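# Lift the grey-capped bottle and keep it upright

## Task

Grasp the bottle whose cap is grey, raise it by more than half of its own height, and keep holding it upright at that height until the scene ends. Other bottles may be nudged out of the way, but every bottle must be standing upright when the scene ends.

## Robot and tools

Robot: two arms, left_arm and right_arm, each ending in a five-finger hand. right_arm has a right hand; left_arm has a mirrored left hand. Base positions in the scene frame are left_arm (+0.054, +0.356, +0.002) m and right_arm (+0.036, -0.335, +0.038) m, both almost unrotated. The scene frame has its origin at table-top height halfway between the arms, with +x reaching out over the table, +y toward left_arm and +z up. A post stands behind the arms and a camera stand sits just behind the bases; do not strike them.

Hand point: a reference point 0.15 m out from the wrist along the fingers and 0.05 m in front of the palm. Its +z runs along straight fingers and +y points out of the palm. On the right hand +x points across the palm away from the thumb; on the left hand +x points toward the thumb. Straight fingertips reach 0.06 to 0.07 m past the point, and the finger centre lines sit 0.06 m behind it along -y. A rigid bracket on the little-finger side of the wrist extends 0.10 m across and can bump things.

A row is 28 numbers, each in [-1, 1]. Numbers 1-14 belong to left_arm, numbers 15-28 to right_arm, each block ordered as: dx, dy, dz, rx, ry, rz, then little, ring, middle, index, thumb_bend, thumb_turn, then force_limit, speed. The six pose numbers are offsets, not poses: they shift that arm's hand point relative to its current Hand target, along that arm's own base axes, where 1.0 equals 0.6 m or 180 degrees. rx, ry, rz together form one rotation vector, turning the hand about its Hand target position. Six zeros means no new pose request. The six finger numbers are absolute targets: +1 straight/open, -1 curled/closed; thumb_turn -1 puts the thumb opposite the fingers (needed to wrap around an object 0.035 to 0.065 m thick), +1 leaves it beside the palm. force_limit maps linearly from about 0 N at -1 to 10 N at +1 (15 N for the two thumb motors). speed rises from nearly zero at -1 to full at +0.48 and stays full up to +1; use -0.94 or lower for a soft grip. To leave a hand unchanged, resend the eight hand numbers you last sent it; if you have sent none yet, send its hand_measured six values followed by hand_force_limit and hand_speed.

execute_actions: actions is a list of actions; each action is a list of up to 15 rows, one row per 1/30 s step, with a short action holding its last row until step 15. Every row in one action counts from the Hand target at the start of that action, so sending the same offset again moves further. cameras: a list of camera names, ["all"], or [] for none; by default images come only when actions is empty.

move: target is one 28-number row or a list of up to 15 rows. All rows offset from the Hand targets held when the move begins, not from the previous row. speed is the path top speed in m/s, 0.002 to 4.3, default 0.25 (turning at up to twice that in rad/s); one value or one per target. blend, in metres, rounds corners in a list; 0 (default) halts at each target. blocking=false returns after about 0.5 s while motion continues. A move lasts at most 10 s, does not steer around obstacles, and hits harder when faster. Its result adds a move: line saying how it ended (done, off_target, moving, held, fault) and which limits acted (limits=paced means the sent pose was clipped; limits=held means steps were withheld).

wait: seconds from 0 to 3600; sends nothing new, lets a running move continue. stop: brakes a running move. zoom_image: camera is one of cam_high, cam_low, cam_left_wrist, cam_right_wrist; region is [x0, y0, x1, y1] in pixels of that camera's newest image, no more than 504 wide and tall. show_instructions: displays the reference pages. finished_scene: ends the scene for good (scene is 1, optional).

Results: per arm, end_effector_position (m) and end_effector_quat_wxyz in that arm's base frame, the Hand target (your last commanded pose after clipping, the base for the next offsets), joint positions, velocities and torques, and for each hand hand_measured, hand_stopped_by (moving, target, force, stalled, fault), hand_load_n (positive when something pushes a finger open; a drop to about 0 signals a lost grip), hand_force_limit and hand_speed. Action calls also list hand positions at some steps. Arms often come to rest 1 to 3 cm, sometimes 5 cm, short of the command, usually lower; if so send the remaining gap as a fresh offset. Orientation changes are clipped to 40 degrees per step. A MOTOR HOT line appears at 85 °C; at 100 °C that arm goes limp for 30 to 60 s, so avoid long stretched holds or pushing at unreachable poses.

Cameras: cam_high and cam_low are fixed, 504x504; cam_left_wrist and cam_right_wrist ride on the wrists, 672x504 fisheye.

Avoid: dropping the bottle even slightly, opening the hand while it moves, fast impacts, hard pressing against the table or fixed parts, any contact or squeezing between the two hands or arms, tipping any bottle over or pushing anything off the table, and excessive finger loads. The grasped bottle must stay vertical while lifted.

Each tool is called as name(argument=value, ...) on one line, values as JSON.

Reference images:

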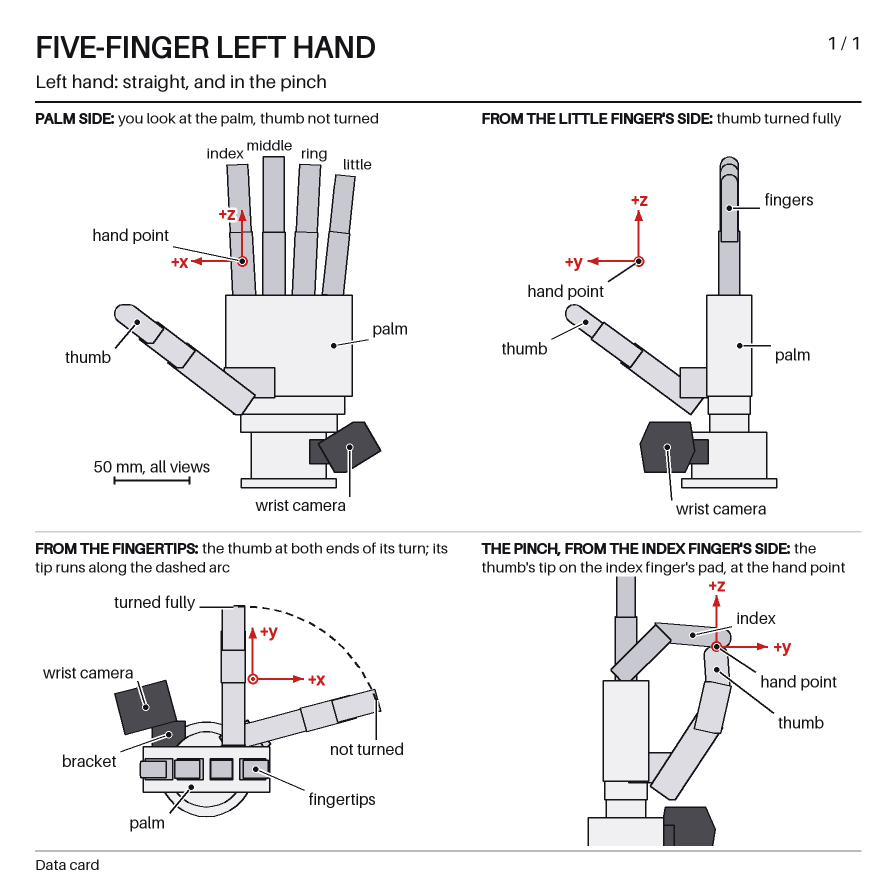

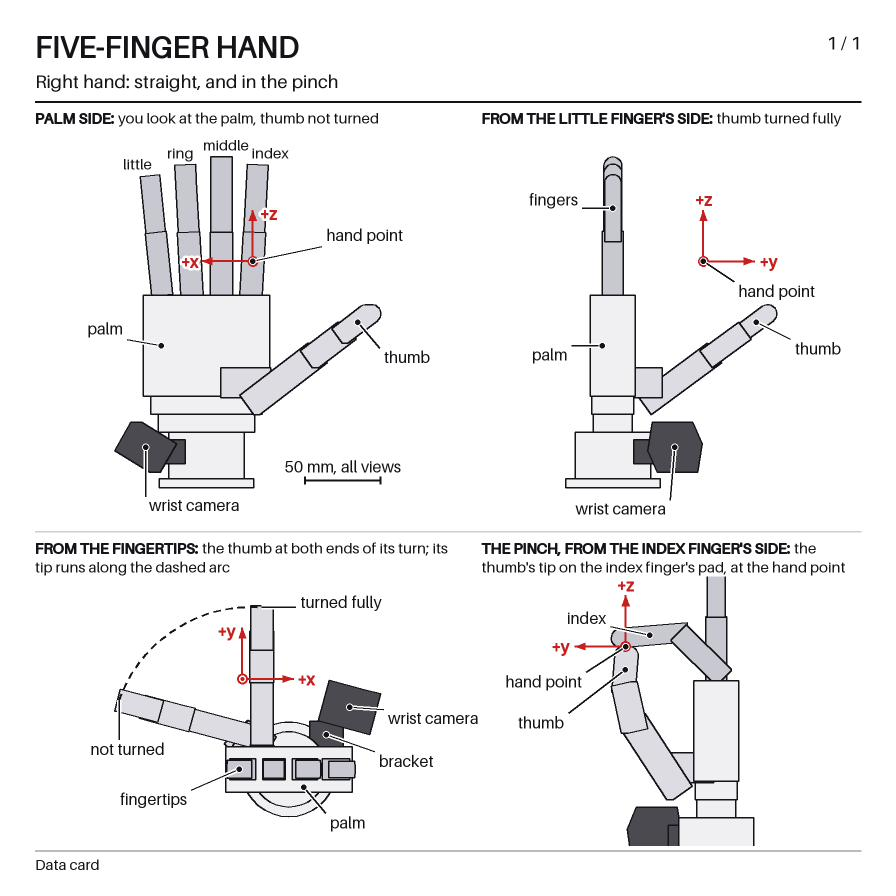

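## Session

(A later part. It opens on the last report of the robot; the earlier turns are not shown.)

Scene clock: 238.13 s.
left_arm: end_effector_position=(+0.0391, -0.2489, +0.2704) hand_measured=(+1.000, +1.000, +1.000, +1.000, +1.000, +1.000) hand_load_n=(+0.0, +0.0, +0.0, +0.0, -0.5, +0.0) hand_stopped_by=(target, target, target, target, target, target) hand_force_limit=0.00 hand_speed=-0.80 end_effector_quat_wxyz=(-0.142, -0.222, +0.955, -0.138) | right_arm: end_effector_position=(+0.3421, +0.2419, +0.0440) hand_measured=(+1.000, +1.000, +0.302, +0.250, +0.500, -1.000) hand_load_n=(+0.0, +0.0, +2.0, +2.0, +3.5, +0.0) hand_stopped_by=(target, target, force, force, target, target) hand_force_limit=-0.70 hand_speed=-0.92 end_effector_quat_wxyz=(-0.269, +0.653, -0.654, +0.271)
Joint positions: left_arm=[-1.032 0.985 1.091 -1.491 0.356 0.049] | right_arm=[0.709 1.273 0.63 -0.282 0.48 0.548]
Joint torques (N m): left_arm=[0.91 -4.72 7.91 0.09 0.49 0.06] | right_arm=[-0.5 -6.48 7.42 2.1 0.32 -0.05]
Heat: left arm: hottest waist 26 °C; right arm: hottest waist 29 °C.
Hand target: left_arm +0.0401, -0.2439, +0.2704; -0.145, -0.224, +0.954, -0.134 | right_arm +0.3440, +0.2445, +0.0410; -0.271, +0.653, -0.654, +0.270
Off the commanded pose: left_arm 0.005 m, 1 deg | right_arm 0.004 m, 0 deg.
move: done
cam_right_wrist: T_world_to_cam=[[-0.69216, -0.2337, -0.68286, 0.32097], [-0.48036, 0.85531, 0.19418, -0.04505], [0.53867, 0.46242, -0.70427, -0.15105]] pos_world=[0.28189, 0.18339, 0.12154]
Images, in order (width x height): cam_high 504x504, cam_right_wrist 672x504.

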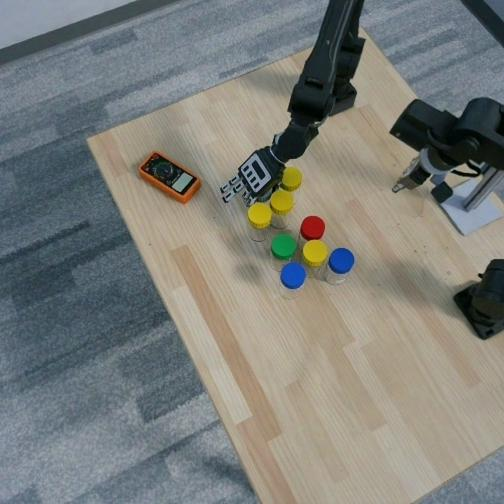

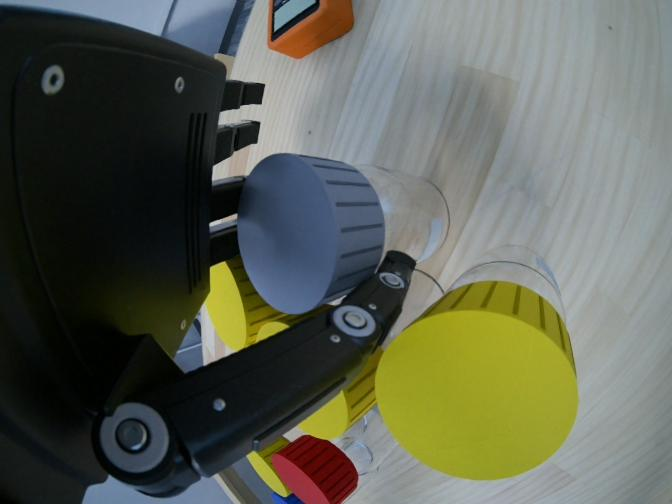

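move(target=[[0,0,0,0,0,0,1,1,1,1,1,1,0,-0.8,0,0,0,0,0,0,1,1,0.0,0.0,0.5,-1,-0.3,-0.94]], speed=0.04, cameras=["cam_right_wrist"])

Scene clock: 242.50 s.
left_arm: end_effector_position=(+0.0391, -0.2489, +0.2704) hand_measured=(+1.000, +1.000, +1.000, +1.000, +1.000, +1.000) hand_load_n=(+0.0, +0.0, +0.0, +0.0, +0.0, +0.0) hand_stopped_by=(target, target, target, target, target, target) hand_force_limit=0.00 hand_speed=-0.80 end_effector_quat_wxyz=(-0.142, -0.222, +0.955, -0.138) | right_arm: end_effector_position=(+0.3422, +0.2420, +0.0439) hand_measured=(+1.000, +1.000, +0.286, +0.228, +0.502, -1.000) hand_load_n=(+0.0, +0.0, +4.0, +4.5, +8.5, +0.0) hand_stopped_by=(target, target, force, force, target, target) hand_force_limit=-0.30 hand_speed=-0.94 end_effector_quat_wxyz=(-0.269, +0.653, -0.654, +0.271)
Joint positions: left_arm=[-1.032 0.985 1.091 -1.491 0.356 0.049] | right_arm=[0.709 1.274 0.63 -0.281 0.48 0.548]
Joint torques (N m): left_arm=[0.91 -4.54 7.92 0.1 0.5 0.07] | right_arm=[-0.56 -6.48 7.42 2.06 0.33 -0.05]
Heat: left arm: hottest waist 26 °C; right arm: hottest waist 29 °C.
Hand target: left_arm +0.0401, -0.2439, +0.2704; -0.145, -0.224, +0.954, -0.134 | right_arm +0.3441, +0.2444, +0.0410; -0.271, +0.653, -0.654, +0.270
Off the commanded pose: left_arm 0.005 m, 1 deg | right_arm 0.004 m, 0 deg.
move: done
cam_right_wrist: T_world_to_cam=[[-0.69197, -0.23358, -0.68309, 0.32094], [-0.48044, 0.85525, 0.19425, -0.04504], [0.53884, 0.4626, -0.70403, -0.15133]] pos_world=[0.28199, 0.18349, 0.12144]

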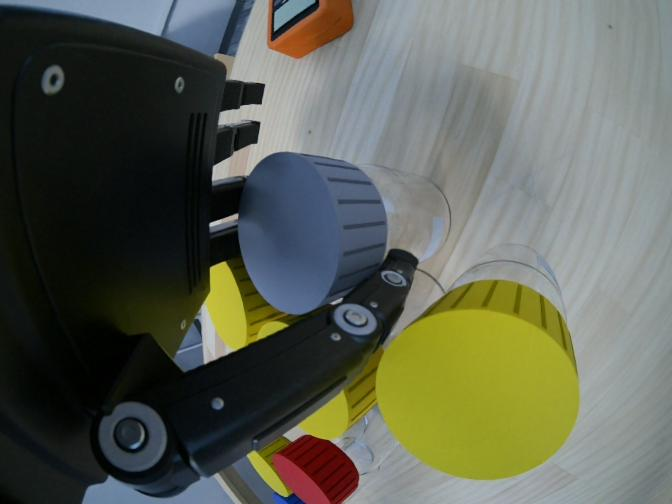

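move(target=[[0,0,0,0,0,0,1,1,1,1,1,1,0,-0.8,0,0,0.04,0,0,0,1,1,0.0,0.0,0.5,-1,-0.3,-0.94]], speed=0.05, cameras=["cam_right_wrist","cam_high","cam_low"])

Scene clock: 246.67 s.
left_arm: end_effector_position=(+0.0391, -0.2489, +0.2704) hand_measured=(+1.000, +1.000, +1.000, +1.000, +1.000, +1.000) hand_load_n=(+0.0, +0.0, +0.0, +0.0, +0.0, +0.0) hand_stopped_by=(target, target, target, target, target, target) hand_force_limit=0.00 hand_speed=-0.80 end_effector_quat_wxyz=(-0.142, -0.222, +0.955, -0.138) | right_arm: end_effector_position=(+0.3326, +0.2338, +0.0439) hand_measured=(+1.000, +1.000, +0.286, +0.228, +0.502, -1.000) hand_load_n=(+0.0, +0.0, +3.5, +4.5, +9.0, -0.5) hand_stopped_by=(target, target, force, force, target, target) hand_force_limit=-0.30 hand_speed=-0.94 end_effector_quat_wxyz=(-0.251, +0.660, -0.655, +0.270)
Joint positions: left_arm=[-1.032 0.985 1.091 -1.491 0.356 0.049] | right_arm=[0.709 1.253 0.63 -0.341 0.48 0.548]
Joint torques (N m): left_arm=[0.97 -4.66 7.94 0.1 0.49 0.07] | right_arm=[-0.56 -8.76 10.19 0.96 0.34 -0.05]
Heat: left arm: hottest waist 26 °C; right arm: hottest waist 29 °C.
Hand target: left_arm +0.0401, -0.2439, +0.2704; -0.145, -0.224, +0.954, -0.134 | right_arm +0.3441, +0.2445, +0.0651; -0.271, +0.653, -0.654, +0.270
Off the commanded pose: left_arm 0.005 m, 1 deg | right_arm 0.026 m, 2 deg.
move: off_target (right_arm)
cam_right_wrist: T_world_to_cam=[[-0.71215, -0.25089, -0.65567, 0.3219], [-0.47472, 0.86016, 0.18647, -0.0453], [0.51719, 0.44405, -0.73166, -0.12956]] pos_world=[0.27475, 0.17726, 0.12472]
Images, in order (width x height): cam_high 504x504, cam_low 504x504, cam_right_wrist 672x504.

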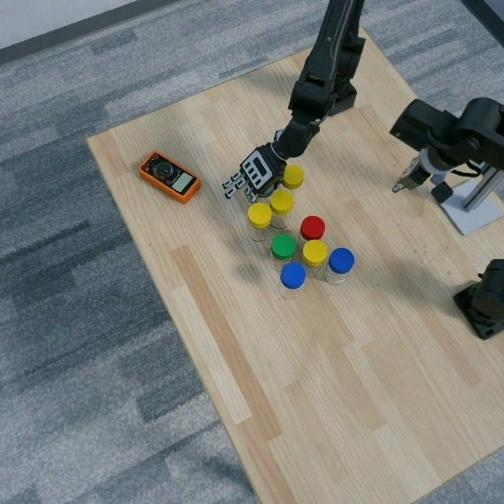

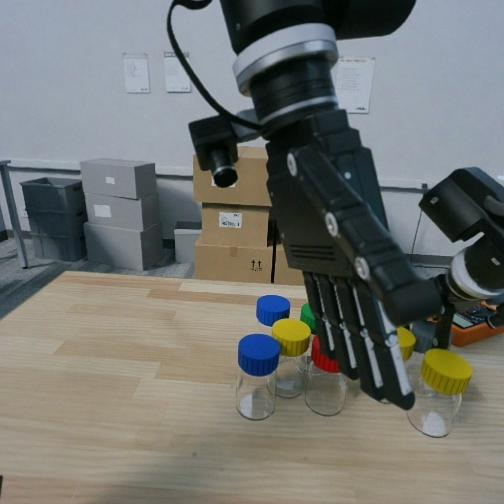

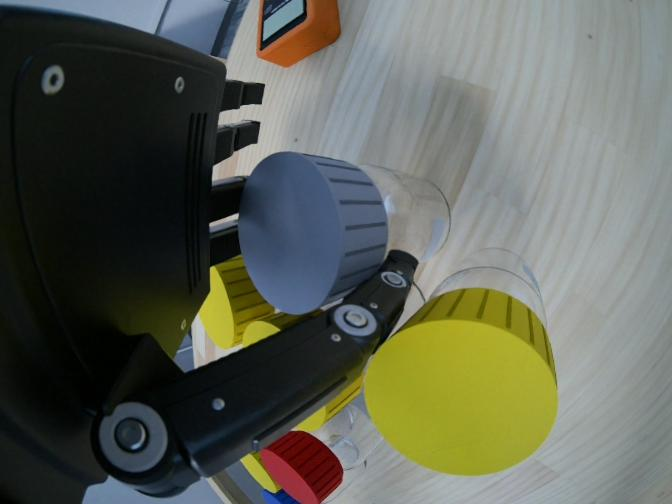

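move(target=[[0,0,0,0,0,0,1,1,1,1,1,1,0,-0.8,0,0,0.04,0,0,0,1,1,0.0,0.0,0.5,-1,-0.3,-0.94]], speed=0.08, cameras=["cam_right_wrist","cam_high"])

Scene clock: 253.60 s.
left_arm: end_effector_position=(+0.0391, -0.2489, +0.2704) hand_measured=(+1.000, +1.000, +1.000, +1.000, +1.000, +1.000) hand_load_n=(+0.0, +0.0, +0.0, +0.0, +0.0, +0.0) hand_stopped_by=(target, target, target, target, target, target) hand_force_limit=0.00 hand_speed=-0.80 end_effector_quat_wxyz=(-0.142, -0.222, +0.955, -0.138) | right_arm: end_effector_position=(+0.3277, +0.2298, +0.0613) hand_measured=(+1.000, +1.000, +0.286, +0.228, +0.502, -1.000) hand_load_n=(+0.0, +0.0, +3.5, +4.5, +9.0, +0.0) hand_stopped_by=(target, target, force, force, target, target) hand_force_limit=-0.30 hand_speed=-0.94 end_effector_quat_wxyz=(-0.244, +0.663, -0.655, +0.269)
Joint positions: left_arm=[-1.032 0.985 1.091 -1.491 0.356 0.049] | right_arm=[0.709 1.208 0.653 -0.425 0.48 0.548]
Joint torques (N m): left_arm=[0.91 -4.66 7.95 0.08 0.5 0.06] | right_arm=[-0.56 -8.23 11.69 1.1 0.36 -0.05]
Heat: left arm: hottest waist 26 °C; right arm: hottest waist 29 °C.
Hand target: left_arm +0.0401, -0.2439, +0.2704; -0.145, -0.224, +0.954, -0.134 | right_arm +0.3440, +0.2445, +0.0890; -0.271, +0.653, -0.654, +0.270
Off the commanded pose: left_arm 0.005 m, 1 deg | right_arm 0.035 m, 3 deg.
move: off_target (right_arm)
cam_right_wrist: T_world_to_cam=[[-0.71968, -0.25713, -0.64494, 0.33199], [-0.47289, 0.86166, 0.18417, -0.04818], [0.50836, 0.43753, -0.74171, -0.10756]] pos_world=[0.27083, 0.17394, 0.14321]
Images, in order (width x height): cam_high 504x504, cam_right_wrist 672x504.

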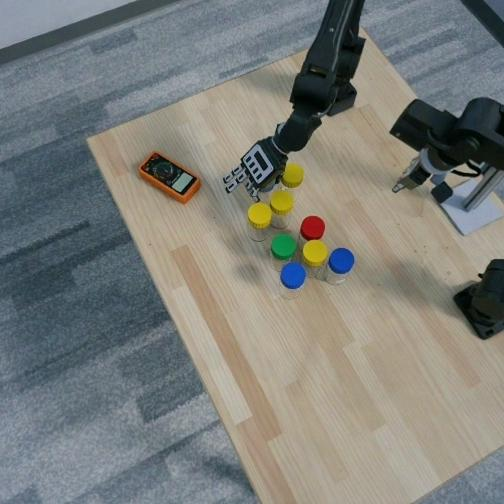

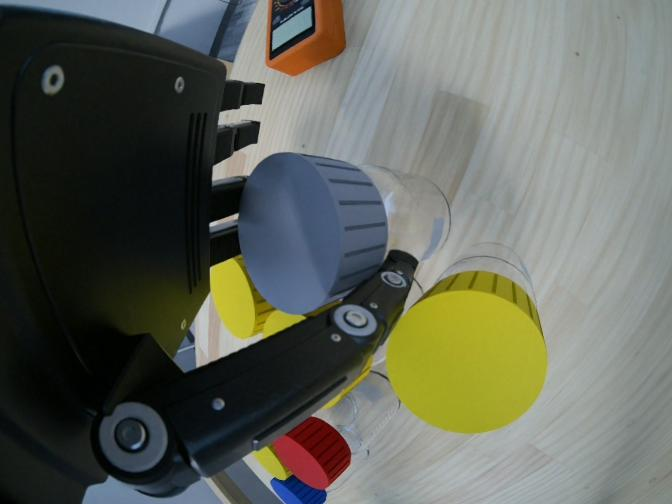

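move(target=[[0,0,0,0,0,0,1,1,1,1,1,1,0,-0.8,0,0,0.08,0,0,0,1,1,0.0,0.0,0.5,-1,-0.3,-0.94]], speed=0.08, cameras=["cam_right_wrist","cam_high","cam_low"])

Scene clock: 260.30 s.
left_arm: end_effector_position=(+0.0391, -0.2489, +0.2704) hand_measured=(+1.000, +1.000, +1.000, +1.000, +1.000, +1.000) hand_load_n=(+0.0, +0.0, +0.0, +0.0, +0.0, +0.0) hand_stopped_by=(target, target, target, target, target, target) hand_force_limit=0.00 hand_speed=-0.80 end_effector_quat_wxyz=(-0.142, -0.222, +0.955, -0.138) | right_arm: end_effector_position=(+0.3284, +0.2305, +0.1054) hand_measured=(+1.000, +1.000, +0.286, +0.228, +0.502, -1.000) hand_load_n=(+0.0, +0.0, +3.5, +4.5, +9.0, +0.0) hand_stopped_by=(target, target, force, force, target, target) hand_force_limit=-0.30 hand_speed=-0.94 end_effector_quat_wxyz=(-0.241, +0.664, -0.655, +0.268)
Joint positions: left_arm=[-1.032 0.985 1.091 -1.491 0.356 0.049] | right_arm=[0.709 1.145 0.739 -0.58 0.479 0.548]
Joint torques (N m): left_arm=[0.97 -4.72 7.92 0.14 0.51 0.06] | right_arm=[-0.56 -7.94 12.57 1.06 0.39 -0.05]
Heat: left arm: hottest waist 26 °C; right arm: hottest waist 29 °C.
Hand target: left_arm +0.0401, -0.2439, +0.2704; -0.145, -0.224, +0.954, -0.134 | right_arm +0.3441, +0.2445, +0.1371; -0.271, +0.653, -0.654, +0.270
Off the commanded pose: left_arm 0.005 m, 1 deg | right_arm 0.038 m, 4 deg.
move: off_target (right_arm)
cam_right_wrist: T_world_to_cam=[[-0.7229, -0.25987, -0.64023, 0.36236], [-0.47214, 0.8623, 0.18311, -0.05695], [0.50448, 0.43465, -0.74604, -0.07307]] pos_world=[0.27192, 0.17504, 0.1879]
Images, in order (width x height): cam_high 504x504, cam_low 504x504, cam_right_wrist 672x504.

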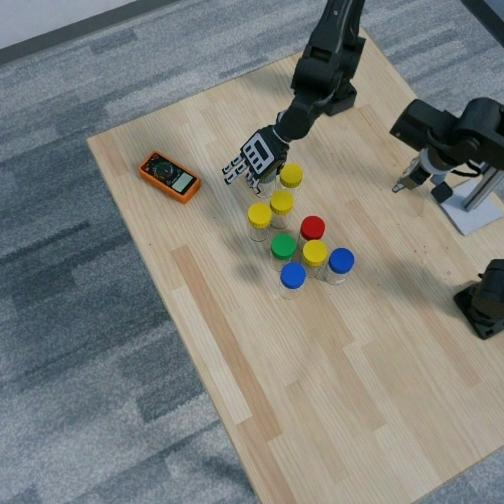

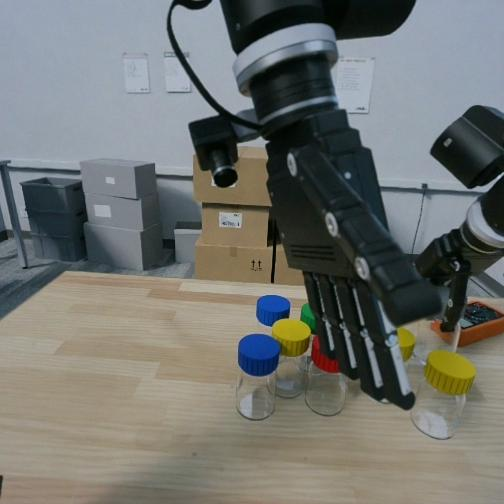

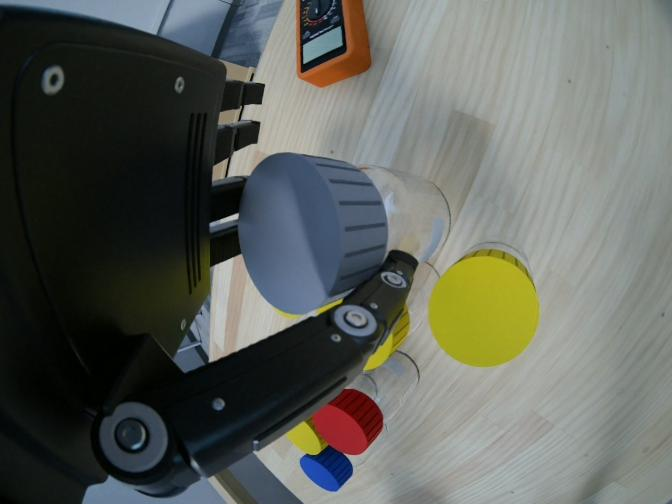

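move(target=[[0,0,0,0,0,0,1,1,1,1,1,1,0,-0.8,0,0,0.08,0,0,0,1,1,0.0,0.0,0.5,-1,-0.3,-0.94],[0,0,0,0,0,0,1,1,1,1,1,1,0,-0.8,0,0,-0.01,0,0,0,1,1,0.0,0.0,0.5,-1,-0.3,-0.94]], speed=0.06, cameras=["cam_right_wrist","cam_high","cam_low"])

Scene clock: 273.60 s.
left_arm: end_effector_position=(+0.0391, -0.2489, +0.2704) hand_measured=(+1.000, +1.000, +1.000, +1.000, +1.000, +1.000) hand_load_n=(+0.0, -0.5, +0.0, +0.0, +0.0, +0.0) hand_stopped_by=(target, target, target, target, target, target) hand_force_limit=0.00 hand_speed=-0.80 end_effector_quat_wxyz=(-0.142, -0.222, +0.955, -0.138) | right_arm: end_effector_position=(+0.3405, +0.2408, +0.1291) hand_measured=(+1.000, +1.000, +0.286, +0.228, +0.502, -1.000) hand_load_n=(+0.0, +0.0, +3.5, +4.5, +9.0, +0.0) hand_stopped_by=(target, target, force, force, target, target) hand_force_limit=-0.30 hand_speed=-0.94 end_effector_quat_wxyz=(-0.262, +0.656, -0.654, +0.270)
Joint positions: left_arm=[-1.032 0.985 1.091 -1.491 0.356 0.049] | right_arm=[0.709 1.138 0.784 -0.587 0.479 0.548]
Joint torques (N m): left_arm=[0.85 -4.6 7.95 0.08 0.5 0.06] | right_arm=[-0.56 -6.71 8.46 2.26 0.39 -0.05]
Heat: left arm: hottest waist 26 °C; right arm: hottest elbow 33 °C.
Hand target: left_arm +0.0401, -0.2439, +0.2704; -0.145, -0.224, +0.954, -0.134 | right_arm +0.3441, +0.2445, +0.1311; -0.271, +0.653, -0.654, +0.270
Off the commanded pose: left_arm 0.005 m, 1 deg | right_arm 0.005 m, 1 deg.
move: done
cam_right_wrist: T_world_to_cam=[[-0.70048, -0.24063, -0.67188, 0.38076], [-0.47857, 0.85678, 0.19208, -0.06211], [0.52943, 0.45609, -0.71532, -0.08363]] pos_world=[0.28127, 0.18298, 0.20793]
Images, in order (width x height): cam_high 504x504, cam_low 504x504, cam_right_wrist 672x504.

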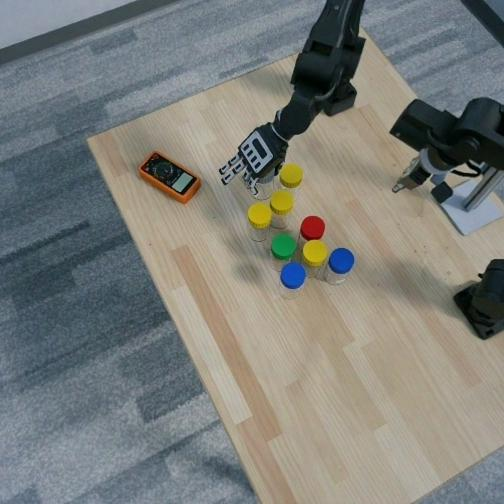

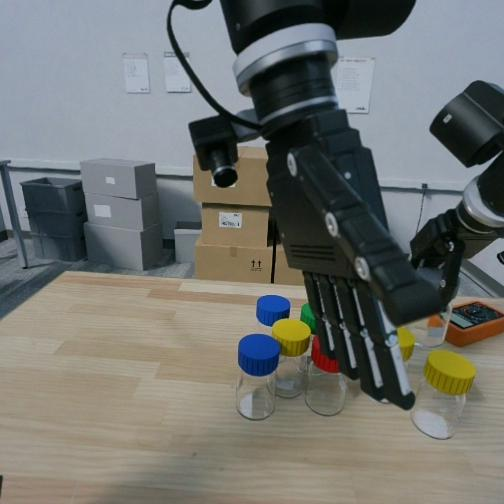

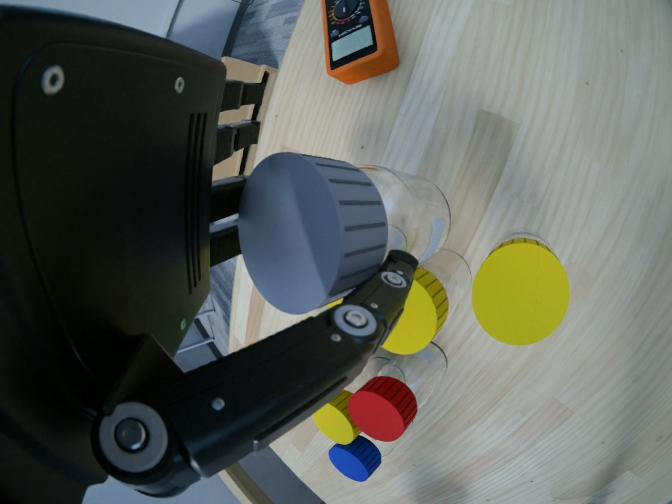

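zoom_image(camera="cam_low", region=[320, 230, 504, 450])

zoom_image(camera="cam_high", region=[210, 130, 370, 300])

Scaled by 2.291 from the camera's image (finer frame: 720x720).

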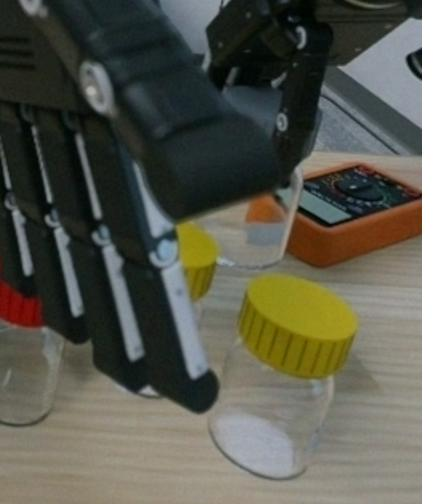

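Scaled by 2.965 from the camera's image (finer frame: 720x720).

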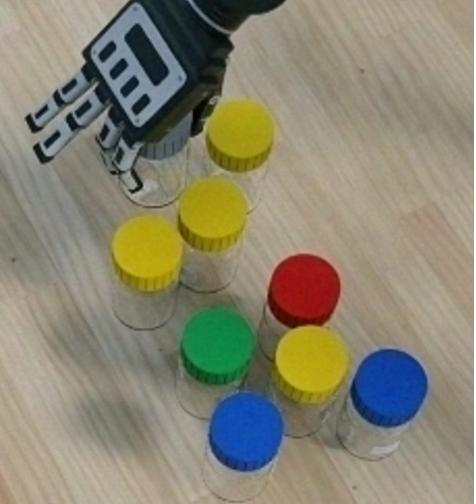

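finished_scene()

The scene is finished: the task was done.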